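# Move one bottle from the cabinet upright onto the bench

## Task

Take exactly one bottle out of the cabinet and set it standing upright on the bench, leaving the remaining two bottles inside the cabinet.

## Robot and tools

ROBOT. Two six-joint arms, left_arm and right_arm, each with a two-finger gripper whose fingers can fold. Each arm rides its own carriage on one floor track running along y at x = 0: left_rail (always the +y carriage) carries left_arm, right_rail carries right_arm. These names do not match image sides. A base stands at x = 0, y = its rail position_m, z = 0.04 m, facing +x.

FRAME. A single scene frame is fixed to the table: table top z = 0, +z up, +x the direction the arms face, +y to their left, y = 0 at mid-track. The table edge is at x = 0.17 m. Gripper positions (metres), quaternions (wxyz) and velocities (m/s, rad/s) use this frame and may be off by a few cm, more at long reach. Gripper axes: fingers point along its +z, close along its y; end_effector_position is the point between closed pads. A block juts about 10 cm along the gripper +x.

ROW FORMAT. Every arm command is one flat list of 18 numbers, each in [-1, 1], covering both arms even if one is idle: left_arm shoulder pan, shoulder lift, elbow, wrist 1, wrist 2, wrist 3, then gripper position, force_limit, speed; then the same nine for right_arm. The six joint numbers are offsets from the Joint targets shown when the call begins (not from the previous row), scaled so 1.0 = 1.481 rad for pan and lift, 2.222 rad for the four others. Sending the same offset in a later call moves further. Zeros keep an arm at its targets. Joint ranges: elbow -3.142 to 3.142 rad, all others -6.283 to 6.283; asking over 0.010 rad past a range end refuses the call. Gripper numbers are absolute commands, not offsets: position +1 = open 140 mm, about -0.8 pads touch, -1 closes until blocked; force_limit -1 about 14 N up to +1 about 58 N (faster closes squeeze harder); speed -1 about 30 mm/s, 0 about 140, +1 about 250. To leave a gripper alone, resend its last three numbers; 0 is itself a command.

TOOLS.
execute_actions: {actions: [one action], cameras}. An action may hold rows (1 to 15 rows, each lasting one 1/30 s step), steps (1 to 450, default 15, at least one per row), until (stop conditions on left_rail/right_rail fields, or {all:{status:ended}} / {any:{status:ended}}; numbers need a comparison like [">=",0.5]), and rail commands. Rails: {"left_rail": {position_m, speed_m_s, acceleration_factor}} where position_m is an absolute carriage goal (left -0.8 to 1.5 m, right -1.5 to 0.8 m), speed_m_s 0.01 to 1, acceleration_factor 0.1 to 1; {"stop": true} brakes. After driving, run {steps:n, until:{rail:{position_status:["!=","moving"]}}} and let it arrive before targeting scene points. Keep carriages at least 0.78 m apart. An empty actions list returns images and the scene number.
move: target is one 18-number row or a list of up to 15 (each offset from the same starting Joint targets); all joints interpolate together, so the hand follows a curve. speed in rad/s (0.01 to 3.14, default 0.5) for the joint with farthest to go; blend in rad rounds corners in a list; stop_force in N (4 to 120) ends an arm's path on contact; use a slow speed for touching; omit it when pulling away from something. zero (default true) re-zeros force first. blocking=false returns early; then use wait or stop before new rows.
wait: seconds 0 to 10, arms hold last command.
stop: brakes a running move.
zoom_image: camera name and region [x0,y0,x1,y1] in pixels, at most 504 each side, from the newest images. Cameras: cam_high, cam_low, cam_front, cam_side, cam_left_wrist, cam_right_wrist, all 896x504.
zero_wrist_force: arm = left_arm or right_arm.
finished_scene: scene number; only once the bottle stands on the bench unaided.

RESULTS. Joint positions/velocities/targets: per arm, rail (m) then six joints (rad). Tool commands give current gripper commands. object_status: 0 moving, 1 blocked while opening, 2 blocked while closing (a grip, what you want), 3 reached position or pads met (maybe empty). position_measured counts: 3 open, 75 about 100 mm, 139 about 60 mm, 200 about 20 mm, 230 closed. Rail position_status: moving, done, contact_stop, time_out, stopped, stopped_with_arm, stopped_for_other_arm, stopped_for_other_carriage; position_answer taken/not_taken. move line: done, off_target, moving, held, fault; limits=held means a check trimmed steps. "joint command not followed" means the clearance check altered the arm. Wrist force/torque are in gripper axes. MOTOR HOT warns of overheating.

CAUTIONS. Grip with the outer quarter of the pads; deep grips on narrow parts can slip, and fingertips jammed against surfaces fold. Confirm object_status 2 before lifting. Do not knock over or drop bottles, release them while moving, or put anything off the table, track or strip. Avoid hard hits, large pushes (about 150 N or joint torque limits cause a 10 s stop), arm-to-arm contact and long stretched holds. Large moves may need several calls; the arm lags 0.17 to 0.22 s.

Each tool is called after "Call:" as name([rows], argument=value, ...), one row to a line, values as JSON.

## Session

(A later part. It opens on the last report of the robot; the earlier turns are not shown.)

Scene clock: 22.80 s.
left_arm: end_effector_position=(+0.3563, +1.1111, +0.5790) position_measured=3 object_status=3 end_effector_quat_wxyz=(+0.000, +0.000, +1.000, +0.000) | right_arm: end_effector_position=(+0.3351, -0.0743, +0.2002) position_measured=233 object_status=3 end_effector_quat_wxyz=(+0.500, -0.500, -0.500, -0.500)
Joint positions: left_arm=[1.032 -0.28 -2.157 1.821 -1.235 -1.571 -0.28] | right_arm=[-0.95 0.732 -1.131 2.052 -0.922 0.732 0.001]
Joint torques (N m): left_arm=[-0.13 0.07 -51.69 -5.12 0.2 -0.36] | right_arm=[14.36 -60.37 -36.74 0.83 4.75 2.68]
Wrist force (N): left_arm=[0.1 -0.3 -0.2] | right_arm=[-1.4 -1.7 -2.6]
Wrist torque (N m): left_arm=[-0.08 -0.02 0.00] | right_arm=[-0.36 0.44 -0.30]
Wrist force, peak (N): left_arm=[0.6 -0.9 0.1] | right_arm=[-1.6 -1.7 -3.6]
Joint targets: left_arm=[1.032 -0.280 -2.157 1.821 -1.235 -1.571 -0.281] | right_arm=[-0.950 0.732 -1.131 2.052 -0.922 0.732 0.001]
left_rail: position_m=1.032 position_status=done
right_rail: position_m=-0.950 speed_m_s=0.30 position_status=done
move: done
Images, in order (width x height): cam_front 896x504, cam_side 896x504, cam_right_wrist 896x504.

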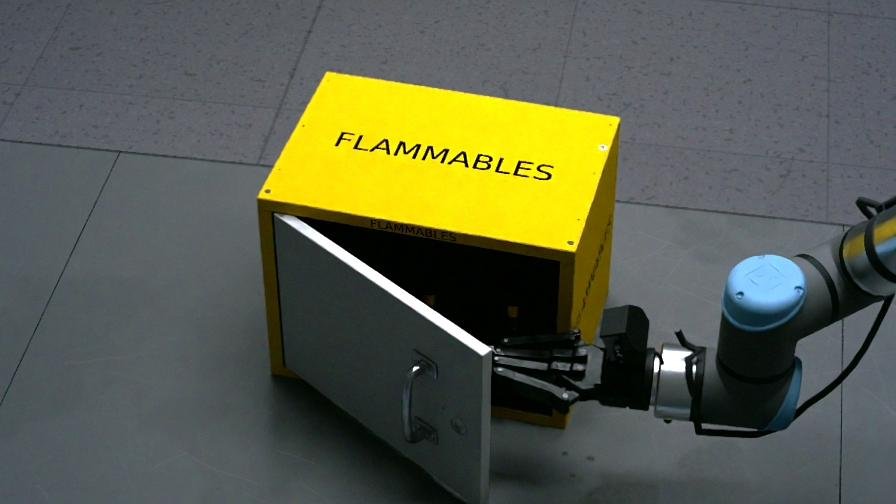

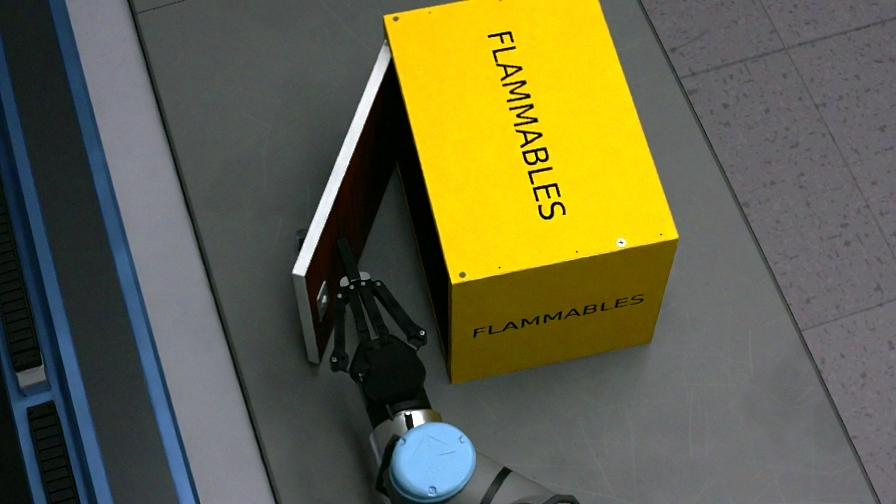

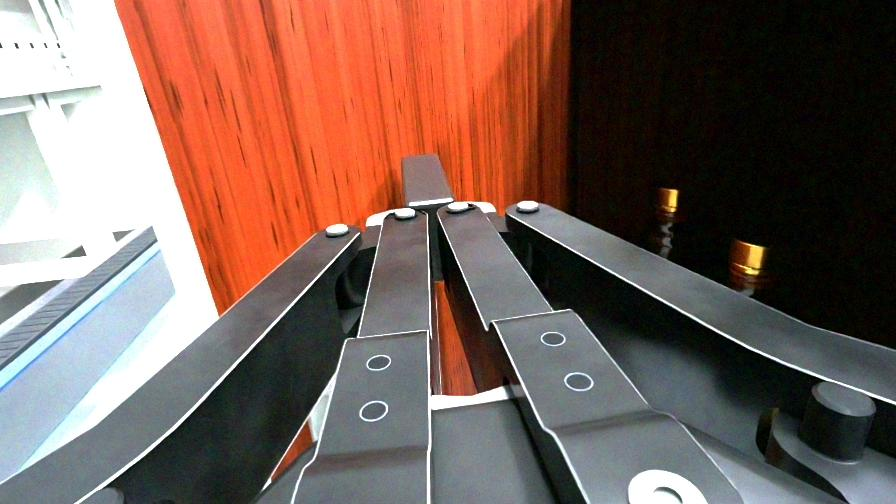

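Call:
move([
  [0,0,0,0,0,0,1,1,1, 0.11,0.0076,-0.0088,0.0038,0.0734,0,-1,1,0],
  [0,0,0,0,0,0,1,1,1, 0.2142,0.0282,-0.0331,0.0143,0.1428,0,-1,1,0],
  [0,0,0,0,0,0,1,1,1, 0.2769,0.0845,-0.1013,0.0450,0.1846,0,-1,1,0],
  [0,0,0,0,0,0,1,1,1, 0.3115,0.1653,-0.2022,0.0921,0.2076,0,-1,1,0],
  [0,0,0,0,0,0,1,1,1, 0.314,0.2443,-0.3035,0.1407,0.2093,0,-1,1,0],
], speed=0.2, blend=[0.05,0.05,0.05,0.05,0], stop_force=35, cameras=["all"])

Scene clock: 28.83 s.
left_arm: end_effector_position=(+0.3563, +1.1111, +0.5790) position_measured=3 object_status=3 end_effector_quat_wxyz=(+0.000, +0.000, +1.000, +0.000) | right_arm: end_effector_position=(+0.1699, +0.3008, +0.2002) position_measured=233 object_status=3 end_effector_quat_wxyz=(+0.500, -0.500, -0.500, -0.500)
Joint positions: left_arm=[1.032 -0.28 -2.157 1.821 -1.235 -1.571 -0.28] | right_arm=[-0.95 1.197 -0.769 1.377 -0.609 1.197 0.001]
Joint torques (N m): left_arm=[0.82 -0.97 -50.68 -5.16 -0.06 -0.46] | right_arm=[13.17 -95.9 -46.91 -0.03 4.44 2.51]
Wrist force (N): left_arm=[0.1 -0.5 -0.2] | right_arm=[-1.9 -1.9 -5.4]
Wrist torque (N m): left_arm=[-0.12 -0.02 0.00] | right_arm=[-0.31 0.26 -0.30]
Wrist force, peak (N): left_arm=[0.5 -0.1 -0.7] | right_arm=[0.0 1.8 -6.3]
Joint targets: left_arm=[1.032 -0.280 -2.157 1.821 -1.235 -1.571 -0.281] | right_arm=[-0.950 1.197 -0.769 1.377 -0.609 1.197 0.001]
left_rail: position_m=1.032 position_status=done
right_rail: position_m=-0.950 speed_m_s=0.30 position_status=done
move: done

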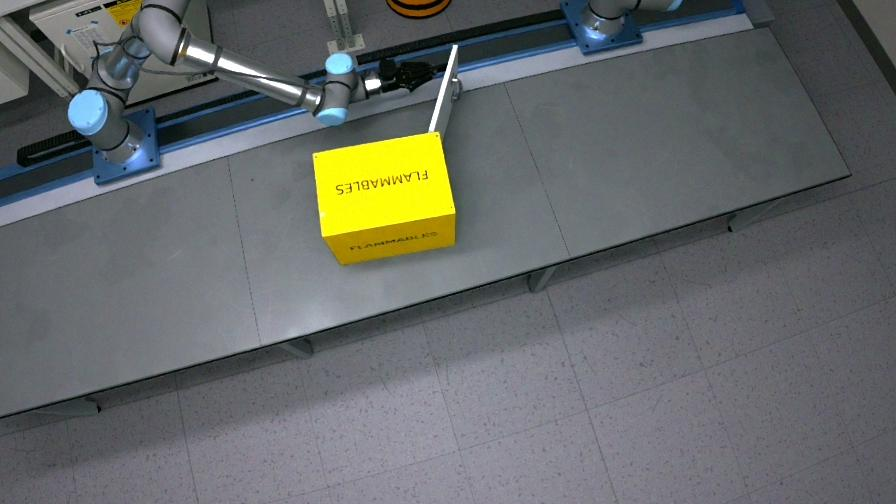

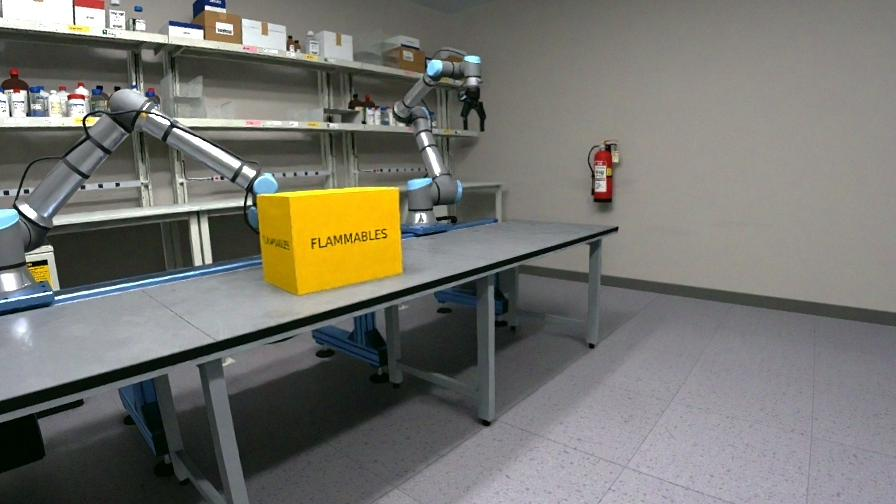

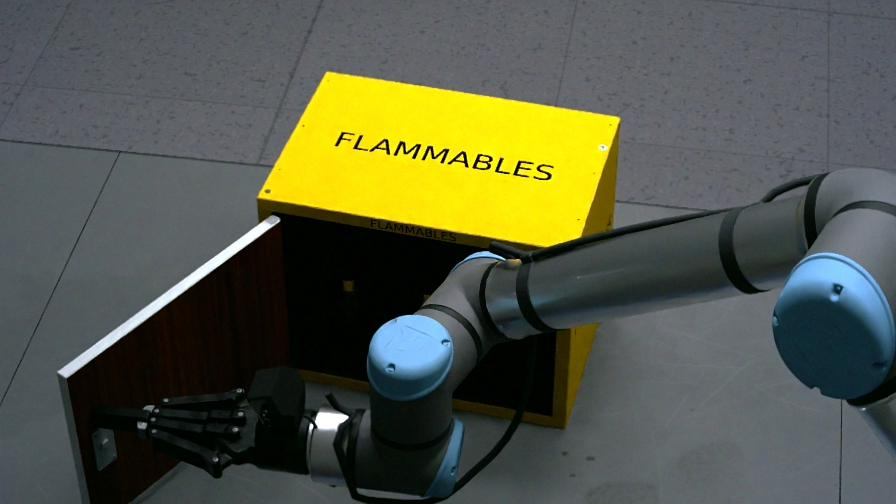

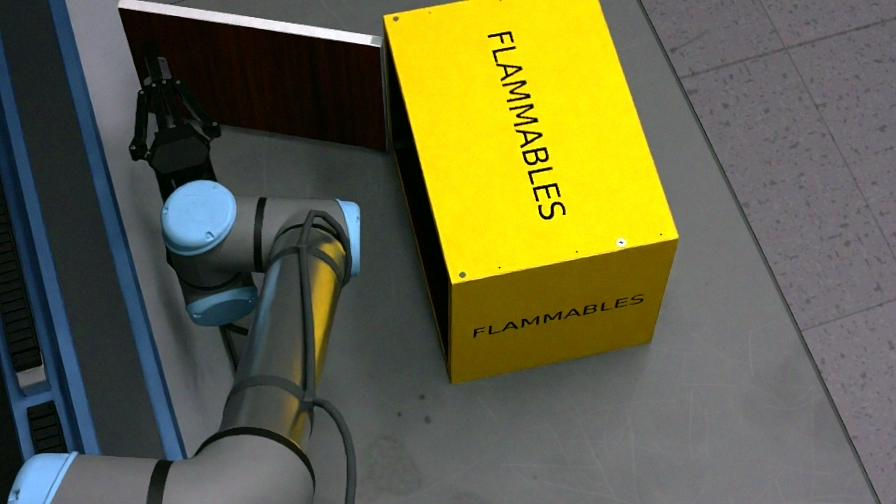

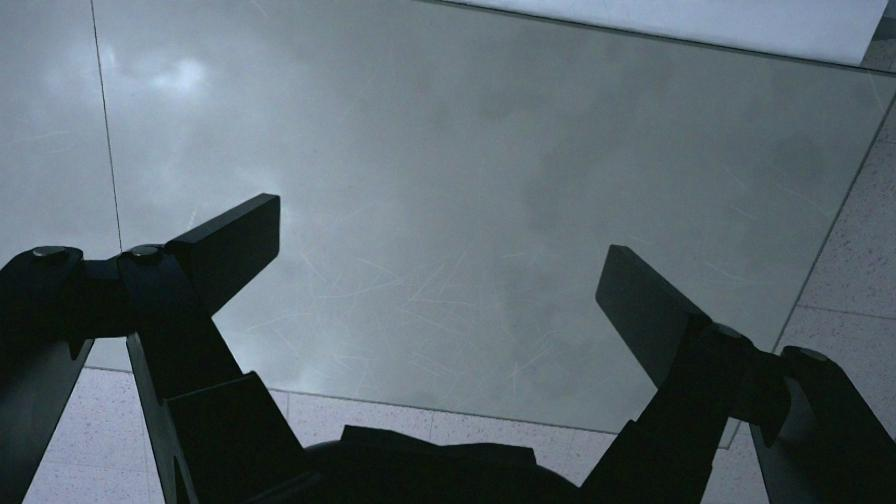

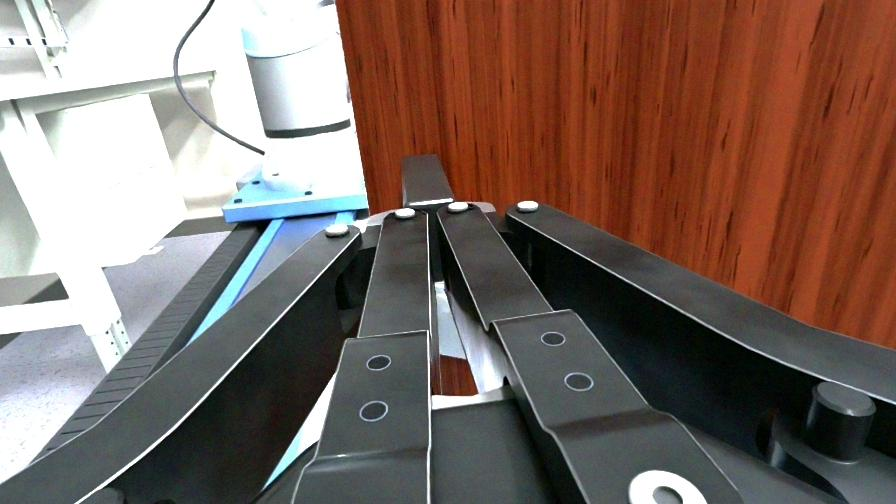

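Call:
move(target=[0,0,0,0,0,0,1,1,1, 0.03,-0.17,0,0.0,0,0,-1,1,0], speed=0.3)

Call:
execute_actions([
  {"right_rail":{"position_m":-1.45,"speed_m_s":0.5,"acceleration_factor":0.5},"left_rail":{"position_m":0.6,"speed_m_s":0.4,"acceleration_factor":0.5},"steps":300,"until":{"all":{"status":"ended"}}},
], cameras=["cam_high","cam_front","cam_low"])

Call:
zoom_image(camera="cam_front", region=[240, 180, 640, 480])

Scene clock: 31.17 s.
left_arm: end_effector_position=(+0.3563, +1.1111, +0.5790) position_measured=3 object_status=3 end_effector_quat_wxyz=(+0.000, +0.000, +1.000, +0.000) | right_arm: end_effector_position=(+0.1034, +0.2754, +0.5060) position_measured=233 object_status=3 end_effector_quat_wxyz=(+0.545, -0.405, -0.469, -0.565)
Joint positions: left_arm=[1.032 -0.28 -2.157 1.821 -1.235 -1.571 -0.28] | right_arm=[-0.95 1.241 -1.02 1.377 -0.609 1.197 0.001]
Joint torques (N m): left_arm=[0.13 0.26 -50.77 -5.13 -0.11 -0.32] | right_arm=[14.8 -101.6 -35.61 -5.16 2.2 2.61]
Wrist force (N): left_arm=[-0.1 -0.1 0.1] | right_arm=[-1.1 -1.6 -2.5]
Wrist torque (N m): left_arm=[-0.04 0.02 0.00] | right_arm=[-0.35 0.37 -0.33]
Wrist force, peak (N): left_arm=[0.4 -0.8 0.1] | right_arm=[-2.1 -1.9 -5.4]
Joint targets: left_arm=[1.032 -0.280 -2.157 1.821 -1.235 -1.571 -0.281] | right_arm=[-0.950 1.241 -1.021 1.377 -0.609 1.197 0.001]
left_rail: position_m=1.032 position_status=done
right_rail: position_m=-0.950 speed_m_s=0.30 position_status=done
move: done

Scene clock: 33.63 s.
left_arm: end_effector_position=(+0.3563, +0.6786, +0.5790) position_measured=3 object_status=3 end_effector_quat_wxyz=(+0.000, +0.000, +1.000, +0.000) | right_arm: end_effector_position=(+0.1033, -0.2247, +0.5064) position_measured=233 object_status=3 end_effector_quat_wxyz=(+0.545, -0.404, -0.469, -0.565)
Joint positions: left_arm=[0.6 -0.28 -2.157 1.821 -1.235 -1.571 -0.281] | right_arm=[-1.45 1.241 -1.021 1.377 -0.609 1.197 0.001]
Joint torques (N m): left_arm=[2.37 -1.44 -51.52 -5.52 -0.24 -0.41] | right_arm=[8.18 -88.87 -46.48 -6.49 -1.97 2.37]
Wrist force (N): left_arm=[-0.1 -0.3 0.0] | right_arm=[-1.3 -1.9 -2.3]
Wrist torque (N m): left_arm=[-0.06 0.02 -0.01] | right_arm=[-0.41 0.39 -0.33]
Wrist force, peak (N): left_arm=[0.2 -1.6 -0.4] | right_arm=[-1.3 -1.8 -3.7]
Joint targets: left_arm=[0.600 -0.280 -2.157 1.821 -1.235 -1.571 -0.281] | right_arm=[-1.450 1.241 -1.021 1.377 -0.609 1.197 0.001]
Tool commands: left_gripper/position=+1.0 left_gripper/force_limit=+1.0 left_gripper/speed=+1.0 right_gripper/position=-1.0 right_gripper/force_limit=+1.0 right_gripper/speed=+0.0
left_rail: position_m=0.600 speed_m_s=0.40 position_status=done
right_rail: position_m=-1.450 speed_m_s=0.50 position_status=done
Images, in order (width x height): cam_high 896x504, cam_low 896x504, cam_front 896x504.

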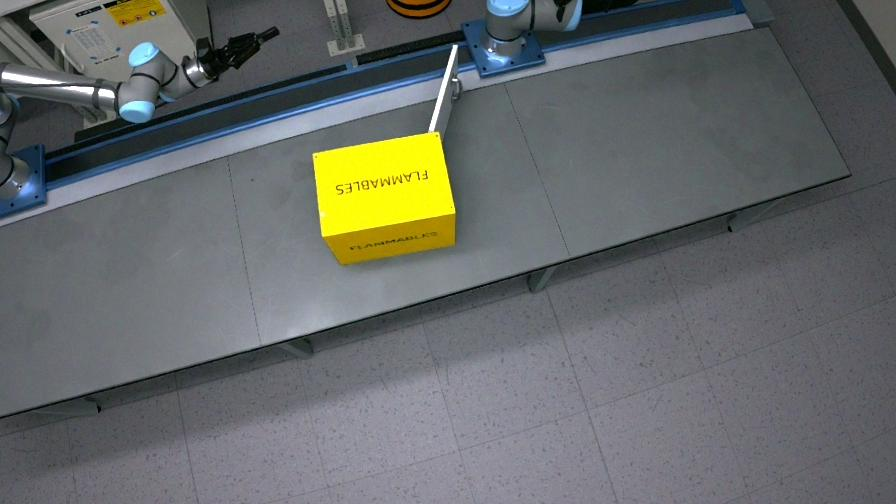

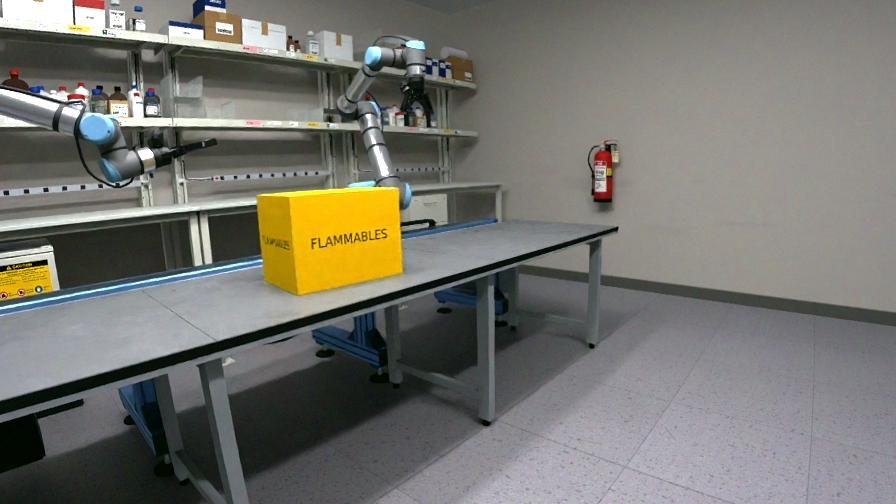

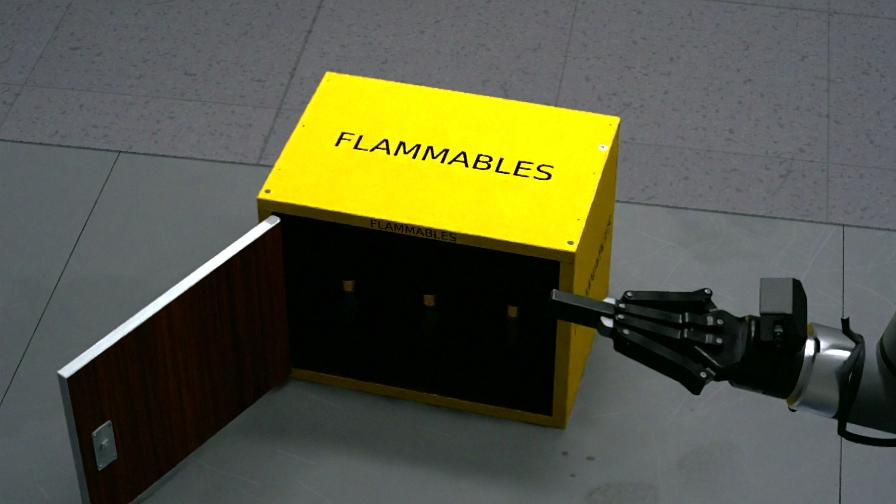

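Scaled by 1.260 from the camera's 896x504 image, which has a finer 1280x720 frame.

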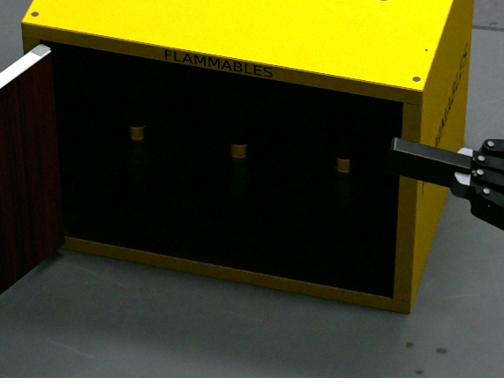

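Call:
move(target=[-0.9,0,0,0.35,0.2336,0.0633,1,1,1, -0.6,0,0,0,0,0,-1,1,0], speed=0.9)

Call:
execute_actions(actions=[], cameras=["cam_high","cam_left_wrist"])

Scene clock: 36.23 s.
left_arm: end_effector_position=(+0.3394, +0.5067, +0.6247) position_measured=3 object_status=3 end_effector_quat_wxyz=(-0.052, +0.673, +0.597, +0.433) | right_arm: end_effector_position=(+1.0161, -0.7576, +0.5064) position_measured=233 object_status=3 end_effector_quat_wxyz=(-0.249, +0.567, +0.250, +0.744)
Joint positions: left_arm=[0.6 -1.613 -2.157 1.821 -0.458 -1.052 -0.14] | right_arm=[-1.45 0.353 -1.021 1.377 -0.609 1.197 0.001]
Joint torques (N m): left_arm=[-5.29 2.2 -48.14 1.67 4.27 3.52] | right_arm=[-13.94 -88.6 -50.72 -5.75 -2.84 2.66]
Wrist force (N): left_arm=[-0.6 0.2 -0.7] | right_arm=[-1.1 -1.4 -2.5]
Wrist torque (N m): left_arm=[-0.10 0.42 -0.06] | right_arm=[-0.31 0.36 -0.32]
Wrist force, peak (N): left_arm=[-1.3 -0.2 -2.4] | right_arm=[-1.0 -6.1 -1.7]
Joint targets: left_arm=[0.600 -1.614 -2.157 1.821 -0.457 -1.052 -0.140] | right_arm=[-1.450 0.353 -1.021 1.377 -0.609 1.197 0.001]
left_rail: position_m=0.600 speed_m_s=0.40 position_status=done
right_rail: position_m=-1.450 speed_m_s=0.50 position_status=done
move: done

Scene clock: 36.23 s.
left_arm: end_effector_position=(+0.3394, +0.5067, +0.6247) position_measured=3 object_status=3 end_effector_quat_wxyz=(-0.052, +0.673, +0.597, +0.433) | right_arm: end_effector_position=(+1.0161, -0.7576, +0.5064) position_measured=233 object_status=3 end_effector_quat_wxyz=(-0.249, +0.567, +0.250, +0.744)
Joint positions: left_arm=[0.6 -1.613 -2.157 1.821 -0.458 -1.052 -0.14] | right_arm=[-1.45 0.353 -1.021 1.377 -0.609 1.197 0.001]
Joint velocities: within noise
Joint torques (N m): left_arm=[-5.29 2.2 -48.14 1.67 4.27 3.52] | right_arm=[-13.94 -88.6 -50.72 -5.75 -2.84 2.66]
Wrist force (N): left_arm=[-0.6 0.2 -0.7] | right_arm=[-1.1 -1.4 -2.5]
Wrist torque (N m): left_arm=[-0.10 0.42 -0.06] | right_arm=[-0.31 0.36 -0.32]
Wrist force, peak (N): left_arm=[-0.6 0.2 -0.7] | right_arm=[-1.1 -1.4 -2.5]
Joint targets: left_arm=[0.600 -1.614 -2.157 1.821 -0.457 -1.052 -0.140] | right_arm=[-1.450 0.353 -1.021 1.377 -0.609 1.197 0.001]
Tool commands: left_gripper/position=+1.0 left_gripper/force_limit=+1.0 left_gripper/speed=+1.0 right_gripper/position=-1.0 right_gripper/force_limit=+1.0 right_gripper/speed=+0.0
left_rail: position_m=0.600 speed_m_s=0.40 position_status=done
right_rail: position_m=-1.450 speed_m_s=0.50 position_status=done
Images, in order (width x height): cam_high 896x504, cam_left_wrist 896x504.

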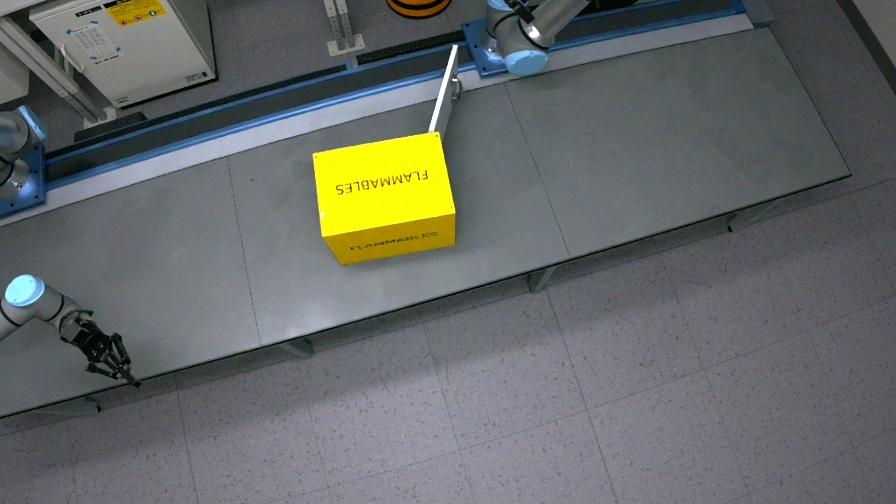

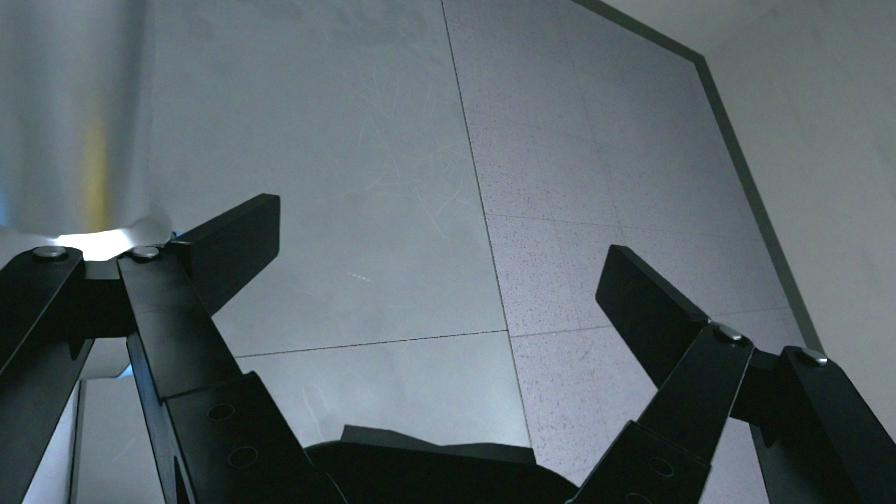

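Call:
move([
  [-0.3309,0,0,0.3569,0.2336,0.063,1,1,1, 0,0,0,0,0,0,-1,1,0],
  [-0.3309,0.5697,0.1132,-0.136,0.2336,0.063,1,1,1, 0,0,0,0,0,0,-1,1,0],
], speed=0.6, blend=[0.1,0], cameras=["cam_left_wrist","cam_front","cam_high"])

Call:
zoom_image(camera="cam_left_wrist", region=[200, 0, 700, 300])

Scene clock: 40.33 s.
left_arm: end_effector_position=(+0.2006, +0.0199, +0.2999) position_measured=3 object_status=3 end_effector_quat_wxyz=(+0.000, +0.707, +0.000, +0.707) | right_arm: end_effector_position=(+1.0163, -0.7578, +0.5064) position_measured=233 object_status=3 end_effector_quat_wxyz=(-0.249, +0.567, +0.250, +0.744)
Joint positions: left_arm=[0.6 -2.104 -1.313 2.072 -0.759 -0.533 0] | right_arm=[-1.45 0.353 -1.021 1.377 -0.609 1.197 0.001]
Joint torques (N m): left_arm=[-3.61 -43.83 -26.47 -1.77 3.01 3.5] | right_arm=[-9.71 -87.85 -45.16 -4.78 -3.11 2.65]
Wrist force (N): left_arm=[-0.7 0.7 -0.8] | right_arm=[-1.6 -1.9 -2.9]
Wrist torque (N m): left_arm=[0.06 0.69 0.22] | right_arm=[-0.41 0.43 -0.33]
Wrist force, peak (N): left_arm=[-3.0 1.3 -0.8] | right_arm=[-1.8 -2.2 -3.0]
Joint targets: left_arm=[0.600 -2.104 -1.313 2.072 -0.760 -0.533 0.000] | right_arm=[-1.450 0.353 -1.021 1.377 -0.609 1.197 0.001]
left_rail: position_m=0.600 speed_m_s=0.40 position_status=done
right_rail: position_m=-1.450 speed_m_s=0.50 position_status=done
move: done
Images, in order (width x height): cam_high 896x504, cam_front 896x504, cam_left_wrist 896x504.

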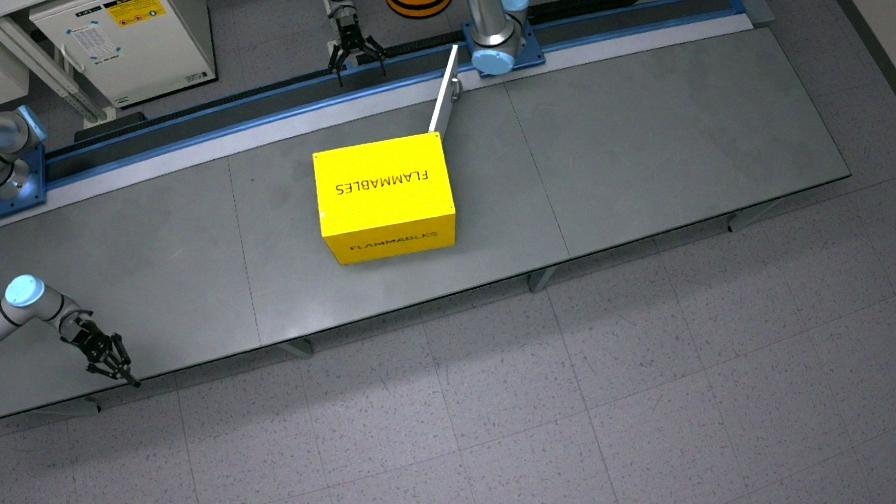

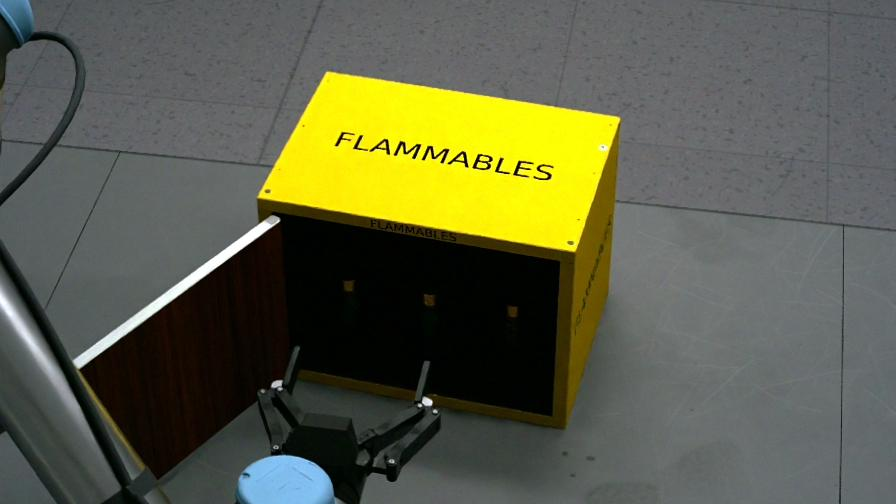

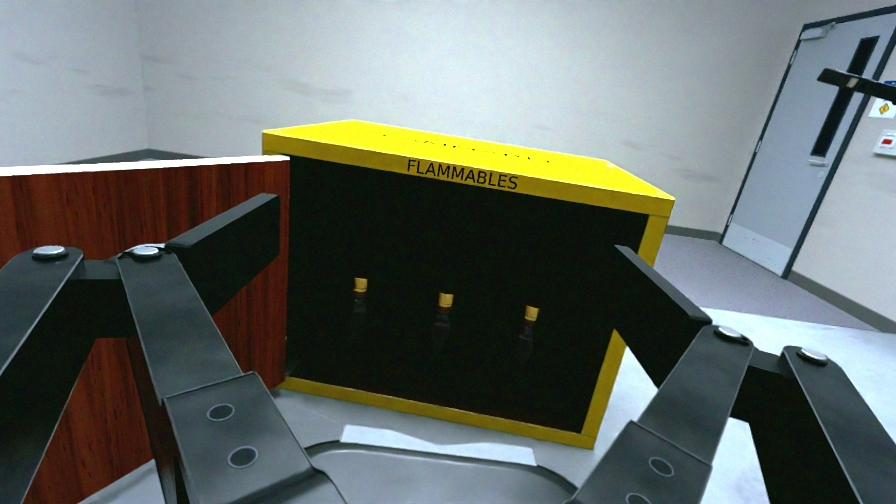

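Scaled by 1.008 from the camera's 896x504 image, which has a finer 1280x720 frame.

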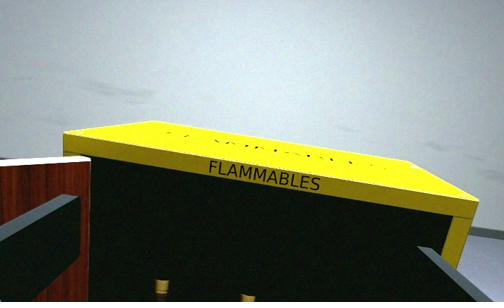

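Call:
execute_actions([
  {"left_rail":{"position_m":0.67},"steps":150,"until":{"left_rail":{"position_status":["!=","moving"]}}},
], cameras=["cam_left_wrist"])

Call:
zoom_image(camera="cam_left_wrist", region=[300, 220, 600, 420])

Scene clock: 41.57 s.
left_arm: end_effector_position=(+0.2006, +0.0898, +0.2997) position_measured=3 object_status=3 end_effector_quat_wxyz=(+0.000, +0.707, +0.000, +0.707) | right_arm: end_effector_position=(+1.0163, -0.7578, +0.5064) position_measured=233 object_status=3 end_effector_quat_wxyz=(-0.249, +0.567, +0.250, +0.744)
Joint positions: left_arm=[0.67 -2.104 -1.313 2.072 -0.76 -0.533 0] | right_arm=[-1.45 0.353 -1.021 1.377 -0.609 1.197 0.001]
Joint torques (N m): left_arm=[0.94 -46.9 -33.97 -1.58 2.4 3.68] | right_arm=[-10.76 -89.55 -42.89 -5.04 -2.92 2.4]
Wrist force (N): left_arm=[-0.8 1.1 -0.8] | right_arm=[-0.9 -1.9 -3.0]
Wrist torque (N m): left_arm=[0.15 0.75 0.22] | right_arm=[-0.42 0.32 -0.33]
Wrist force, peak (N): left_arm=[-0.8 2.0 -0.9] | right_arm=[-1.1 -2.1 -3.0]
Joint targets: left_arm=[0.670 -2.104 -1.313 2.072 -0.760 -0.533 0.000] | right_arm=[-1.450 0.353 -1.021 1.377 -0.609 1.197 0.001]
Tool commands: left_gripper/position=+1.0 left_gripper/force_limit=+1.0 left_gripper/speed=+1.0 right_gripper/position=-1.0 right_gripper/force_limit=+1.0 right_gripper/speed=+0.0
left_rail: position_m=0.670 speed_m_s=0.40 position_status=done
right_rail: position_m=-1.450 speed_m_s=0.50 position_status=done
Images, in order (width x height): cam_left_wrist 896x504.

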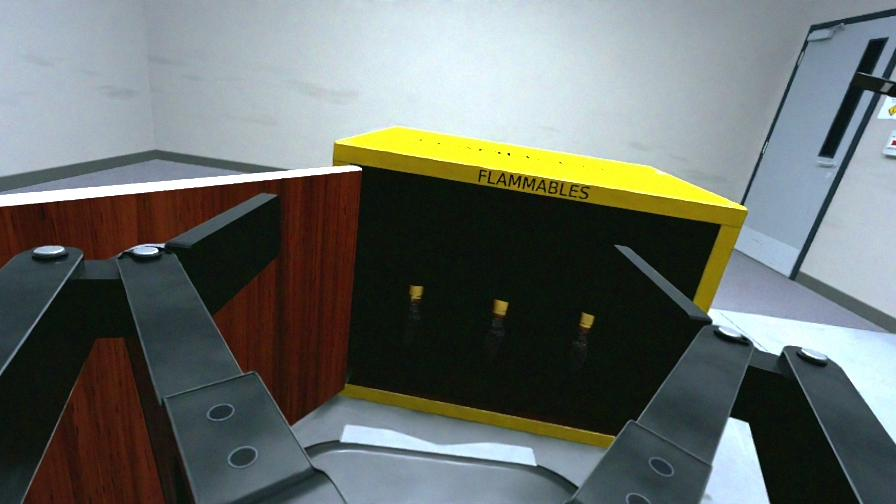

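Scaled by 1.680 from the camera's 896x504 image, which has a finer 1280x720 frame.

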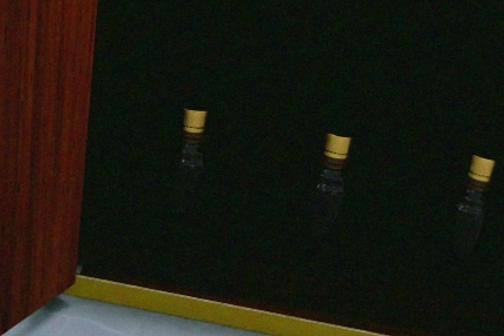

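Call:
move(target=[0.1785,0.1632,-0.1032,-0.0052,0.1595,0,0.3,-1,0, 0,0,0,0,0,0,-1,1,0], speed=0.4, cameras=["cam_left_wrist","cam_front"])

Call:
zoom_image(camera="cam_left_wrist", region=[200, 120, 650, 420])

Scene clock: 43.97 s.
left_arm: end_effector_position=(+0.3203, -0.0845, +0.2401) position_measured=91 object_status=3 end_effector_quat_wxyz=(+0.032, +0.706, -0.032, +0.706) | right_arm: end_effector_position=(+1.0163, -0.7578, +0.5064) position_measured=233 object_status=3 end_effector_quat_wxyz=(-0.249, +0.567, +0.250, +0.744)
Joint positions: left_arm=[0.67 -1.84 -1.071 1.843 -0.771 -0.179 0] | right_arm=[-1.45 0.353 -1.021 1.377 -0.609 1.197 0.001]
Joint torques (N m): left_arm=[8.74 -63.65 -41.42 -3.28 3.63 3.44] | right_arm=[-8.95 -88.86 -39.12 -4.68 -2.91 2.28]
Wrist force (N): left_arm=[-0.3 0.8 -0.9] | right_arm=[-1.5 -1.6 -2.7]
Wrist torque (N m): left_arm=[0.10 0.59 0.18] | right_arm=[-0.34 0.40 -0.33]
Wrist force, peak (N): left_arm=[-1.0 2.2 0.2] | right_arm=[-1.2 -2.1 -3.0]
Joint targets: left_arm=[0.670 -1.839 -1.071 1.843 -0.771 -0.178 0.000] | right_arm=[-1.450 0.353 -1.021 1.377 -0.609 1.197 0.001]
left_rail: position_m=0.670 speed_m_s=0.40 position_status=done
right_rail: position_m=-1.450 speed_m_s=0.50 position_status=done
move: done
Images, in order (width x height): cam_front 896x504, cam_left_wrist 896x504.

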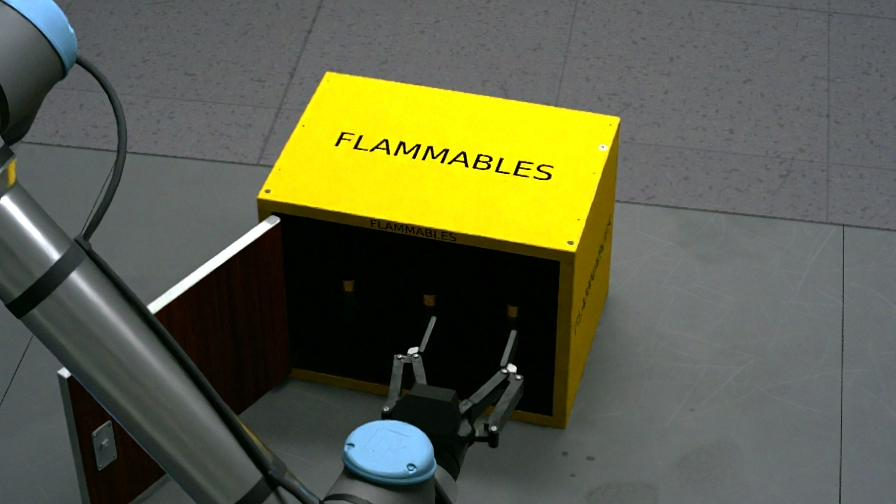

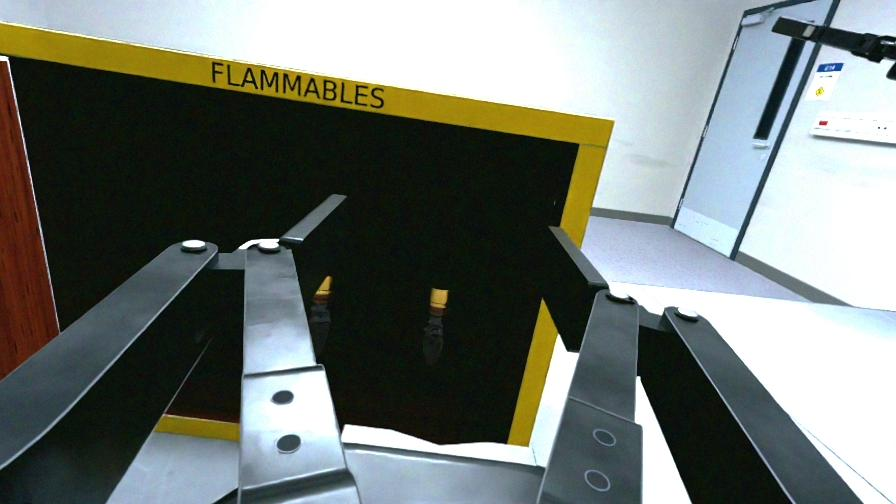

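Scaled by 1.120 from the camera's 896x504 image, which has a finer 1280x720 frame.

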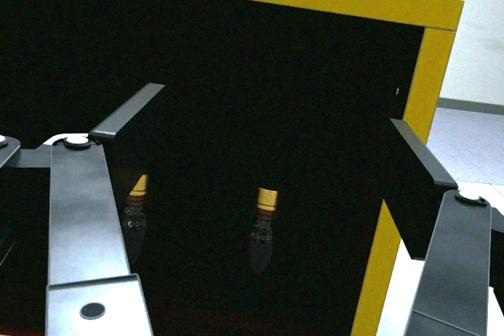

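Call:
move(target=[0.0393,0.1305,0.0029,-0.0903,0.0262,0,0.3,-1,0, 0,0,0,0,0,0,-1,1,0], speed=0.3, cameras=["cam_left_wrist","cam_front"])

Call:
zoom_image(camera="cam_left_wrist", region=[250, 120, 650, 400])

Scene clock: 45.87 s.
left_arm: end_effector_position=(+0.3603, -0.0951, +0.1005) position_measured=91 object_status=3 end_effector_quat_wxyz=(+0.032, +0.706, -0.032, +0.706) | right_arm: end_effector_position=(+1.0163, -0.7578, +0.5064) position_measured=233 object_status=3 end_effector_quat_wxyz=(-0.249, +0.567, +0.250, +0.744)
Joint positions: left_arm=[0.67 -1.781 -0.878 1.85 -0.971 -0.12 0] | right_arm=[-1.45 0.353 -1.021 1.377 -0.609 1.197 0.001]
Joint torques (N m): left_arm=[8.07 -72.36 -20.41 -3.03 3.33 3.55] | right_arm=[-9.02 -87.99 -37.16 -4.42 -3.01 2.26]
Wrist force (N): left_arm=[-0.2 1.1 -1.1] | right_arm=[-1.4 -1.9 -2.5]
Wrist torque (N m): left_arm=[0.18 0.61 0.19] | right_arm=[-0.41 0.42 -0.33]
Wrist force, peak (N): left_arm=[-2.9 1.3 -0.4] | right_arm=[-1.9 -2.4 -2.9]
Joint targets: left_arm=[0.670 -1.781 -0.878 1.850 -0.972 -0.120 0.000] | right_arm=[-1.450 0.353 -1.021 1.377 -0.609 1.197 0.001]
left_rail: position_m=0.670 speed_m_s=0.40 position_status=done
right_rail: position_m=-1.450 speed_m_s=0.50 position_status=done
move: done
Images, in order (width x height): cam_front 896x504, cam_left_wrist 896x504.

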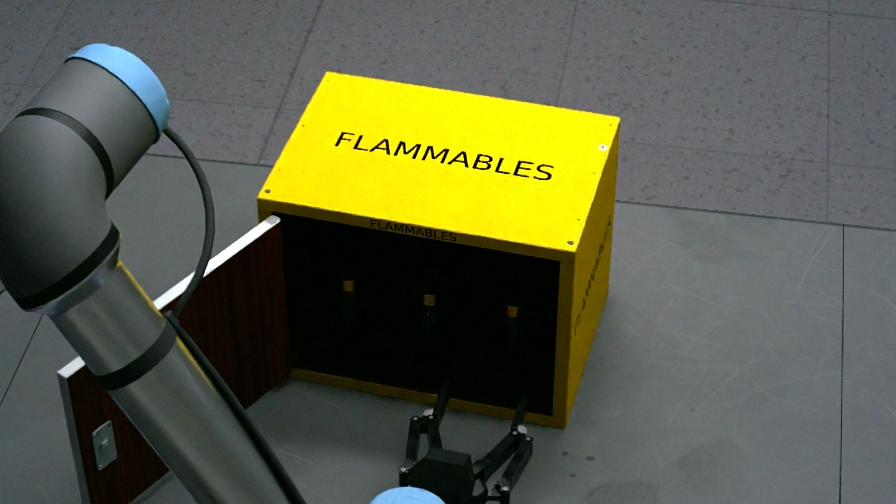

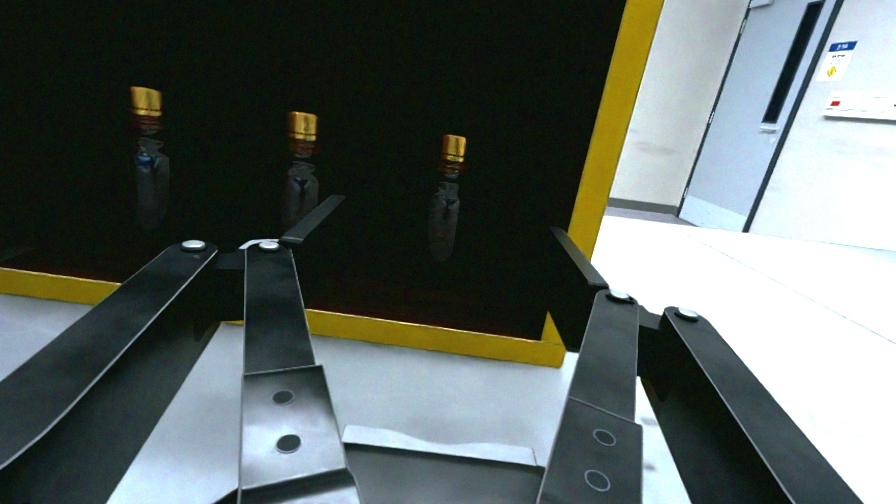

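Scaled by 1.260 from the camera's 896x504 image, which has a finer 1280x720 frame.

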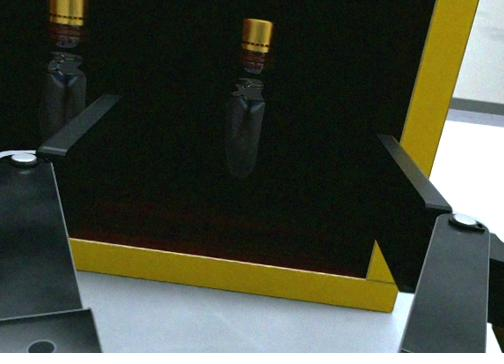

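Call:
move([
  [0.0143,0.0321,-0.0031,-0.0183,0.0095,0,0.3,-1,0, 0,0,0,0,0,0,-1,1,0],
  [0.1026,0.0442,-0.0219,-0.0076,0.0684,0,0.3,-1,0, 0,0,0,0,0,0,-1,1,0],
], speed=0.06, stop_force=10, cameras=["cam_left_wrist","cam_front"])

Call:
zoom_image(camera="cam_left_wrist", region=[250, 50, 650, 350])

Scene clock: 51.27 s.
left_arm: end_effector_position=(+0.4701, -0.1053, +0.0682) position_measured=91 object_status=3 end_effector_quat_wxyz=(+0.032, +0.706, -0.032, +0.706) | right_arm: end_effector_position=(+1.0163, -0.7578, +0.5064) position_measured=233 object_status=3 end_effector_quat_wxyz=(-0.249, +0.567, +0.250, +0.744)
Joint positions: left_arm=[0.67 -1.629 -0.812 1.801 -0.989 0.032 0] | right_arm=[-1.45 0.353 -1.021 1.377 -0.609 1.197 0.001]
Joint torques (N m): left_arm=[9.23 -75.59 -34.67 3.14 3.1 3.23] | right_arm=[-7.5 -86.57 -38.3 -3.31 -2.87 2.45]
Wrist force (N): left_arm=[0.0 0.8 -0.8] | right_arm=[-1.1 -1.7 -3.0]
Wrist torque (N m): left_arm=[0.10 0.47 0.18] | right_arm=[-0.38 0.36 -0.33]
Wrist force, peak (N): left_arm=[-0.6 1.6 -1.3] | right_arm=[-1.8 -2.5 -2.8]
Joint targets: left_arm=[0.670 -1.629 -0.812 1.801 -0.989 0.032 0.000] | right_arm=[-1.450 0.353 -1.021 1.377 -0.609 1.197 0.001]
left_rail: position_m=0.670 speed_m_s=0.40 position_status=done
right_rail: position_m=-1.450 speed_m_s=0.50 position_status=done
move: done
Images, in order (width x height): cam_front 896x504, cam_left_wrist 896x504.

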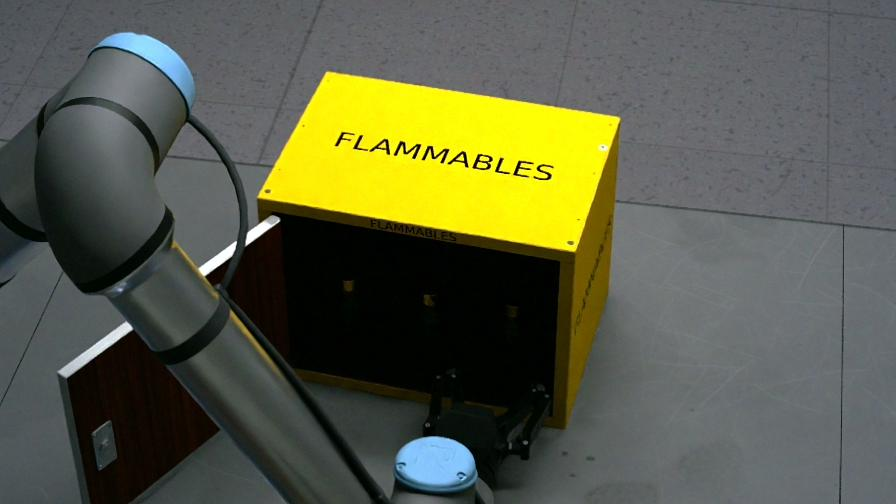

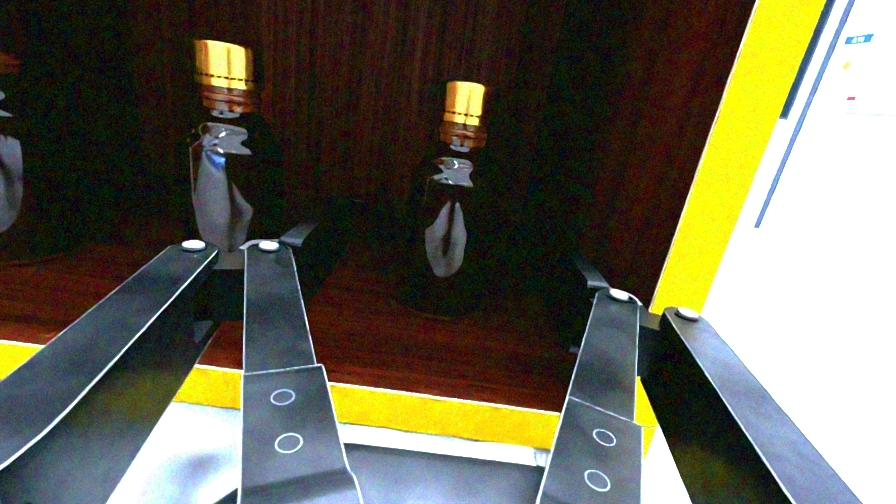

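Scaled by 1.260 from the camera's 896x504 image, which has a finer 1280x720 frame.

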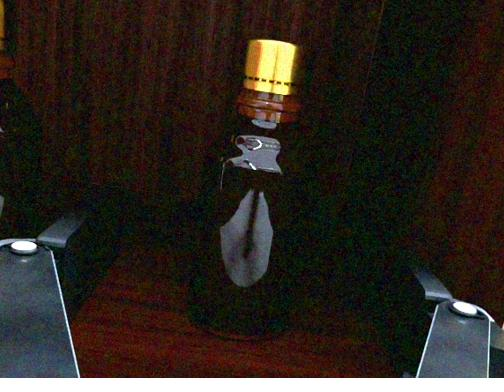

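Call:
move(target=[0.0315,0.0061,-0.0099,0.0058,0.0210,0,0.3,-1,0, 0,0,0,0,0,0,-1,1,0], speed=0.04, stop_force=8)

Call:
execute_actions([
  {"rows":[[0,0,0,0,0,0,-1,-0.1,-1,0,0,0,0,0,0,-1,1,0]],"steps":90},
], cameras=["cam_left_wrist"])

Scene clock: 53.63 s.
left_arm: end_effector_position=(+0.4898, -0.1074, +0.0684) position_measured=91 object_status=3 end_effector_quat_wxyz=(+0.032, +0.706, -0.032, +0.706) | right_arm: end_effector_position=(+1.0163, -0.7578, +0.5064) position_measured=233 object_status=3 end_effector_quat_wxyz=(-0.249, +0.567, +0.250, +0.744)
Joint positions: left_arm=[0.67 -1.602 -0.807 1.788 -0.981 0.059 0] | right_arm=[-1.45 0.353 -1.021 1.377 -0.609 1.197 0.001]
Joint torques (N m): left_arm=[-8.53 -100.51 -21.33 -3.82 -3.3 3.47] | right_arm=[-9.49 -88.66 -38.43 -3.16 -3.24 1.89]
Wrist force (N): left_arm=[0.3 0.8 -0.9] | right_arm=[-1.7 -1.8 -2.6]
Wrist torque (N m): left_arm=[0.14 0.40 0.19] | right_arm=[-0.39 0.48 -0.32]
Wrist force, peak (N): left_arm=[1.3 -0.5 -18.5] | right_arm=[-1.4 -2.2 -2.9]
Joint targets: left_arm=[0.670 -1.602 -0.807 1.788 -0.981 0.059 0.000] | right_arm=[-1.450 0.353 -1.021 1.377 -0.609 1.197 0.001]
left_rail: position_m=0.670 speed_m_s=0.40 position_status=done
right_rail: position_m=-1.450 speed_m_s=0.50 position_status=done
move: contact (left_arm); left_arm: the shoulder pan is farthest, 0.020 rad from its target

Scene clock: 56.83 s.
left_arm: end_effector_position=(+0.4898, -0.1074, +0.0684) position_measured=164 object_status=2 end_effector_quat_wxyz=(+0.032, +0.706, -0.032, +0.706) | right_arm: end_effector_position=(+1.0163, -0.7578, +0.5064) position_measured=233 object_status=3 end_effector_quat_wxyz=(-0.249, +0.567, +0.250, +0.744)
Joint positions: left_arm=[0.67 -1.602 -0.807 1.788 -0.981 0.059 0] | right_arm=[-1.45 0.353 -1.021 1.377 -0.609 1.197 0.001]
Joint torques (N m): left_arm=[-1.51 -96.77 -21.91 -1.26 -1.43 3.6] | right_arm=[-6.9 -87.28 -37.09 -2.67 -2.82 2.21]
Wrist force (N): left_arm=[-0.4 0.8 -1.4] | right_arm=[-1.3 -1.9 -2.9]
Wrist torque (N m): left_arm=[0.14 0.42 0.17] | right_arm=[-0.41 0.38 -0.33]
Wrist force, peak (N): left_arm=[2.1 0.9 -3.1] | right_arm=[-1.7 -2.0 -3.0]
Joint targets: left_arm=[0.670 -1.602 -0.807 1.788 -0.981 0.059 0.000] | right_arm=[-1.450 0.353 -1.021 1.377 -0.609 1.197 0.001]
left_rail: position_m=0.670 speed_m_s=0.40 position_status=done
right_rail: position_m=-1.450 speed_m_s=0.50 position_status=done
Images, in order (width x height): cam_left_wrist 896x504.

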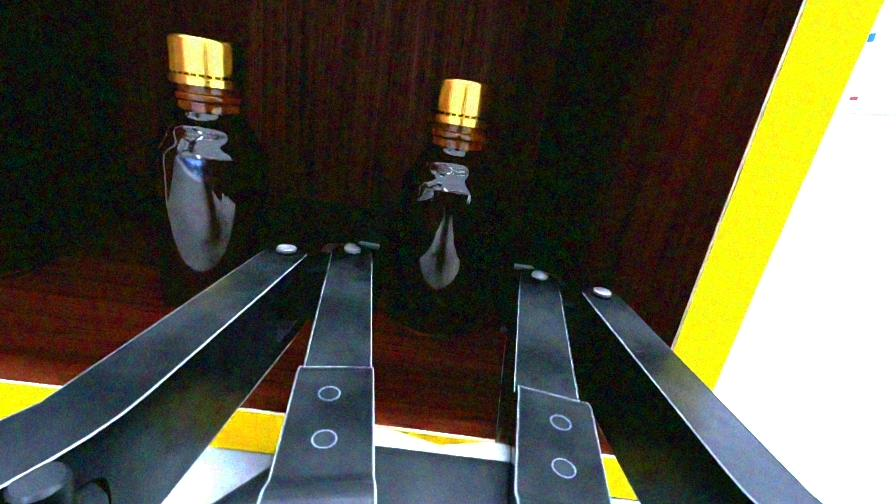

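Call:
zoom_image(camera="cam_left_wrist", region=[300, 150, 600, 350])

Scaled by 1.680 from the camera's 896x504 image, which has a finer 1280x720 frame.

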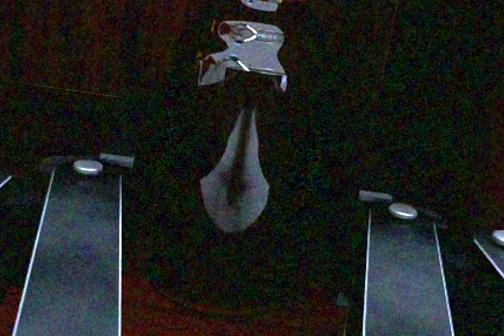

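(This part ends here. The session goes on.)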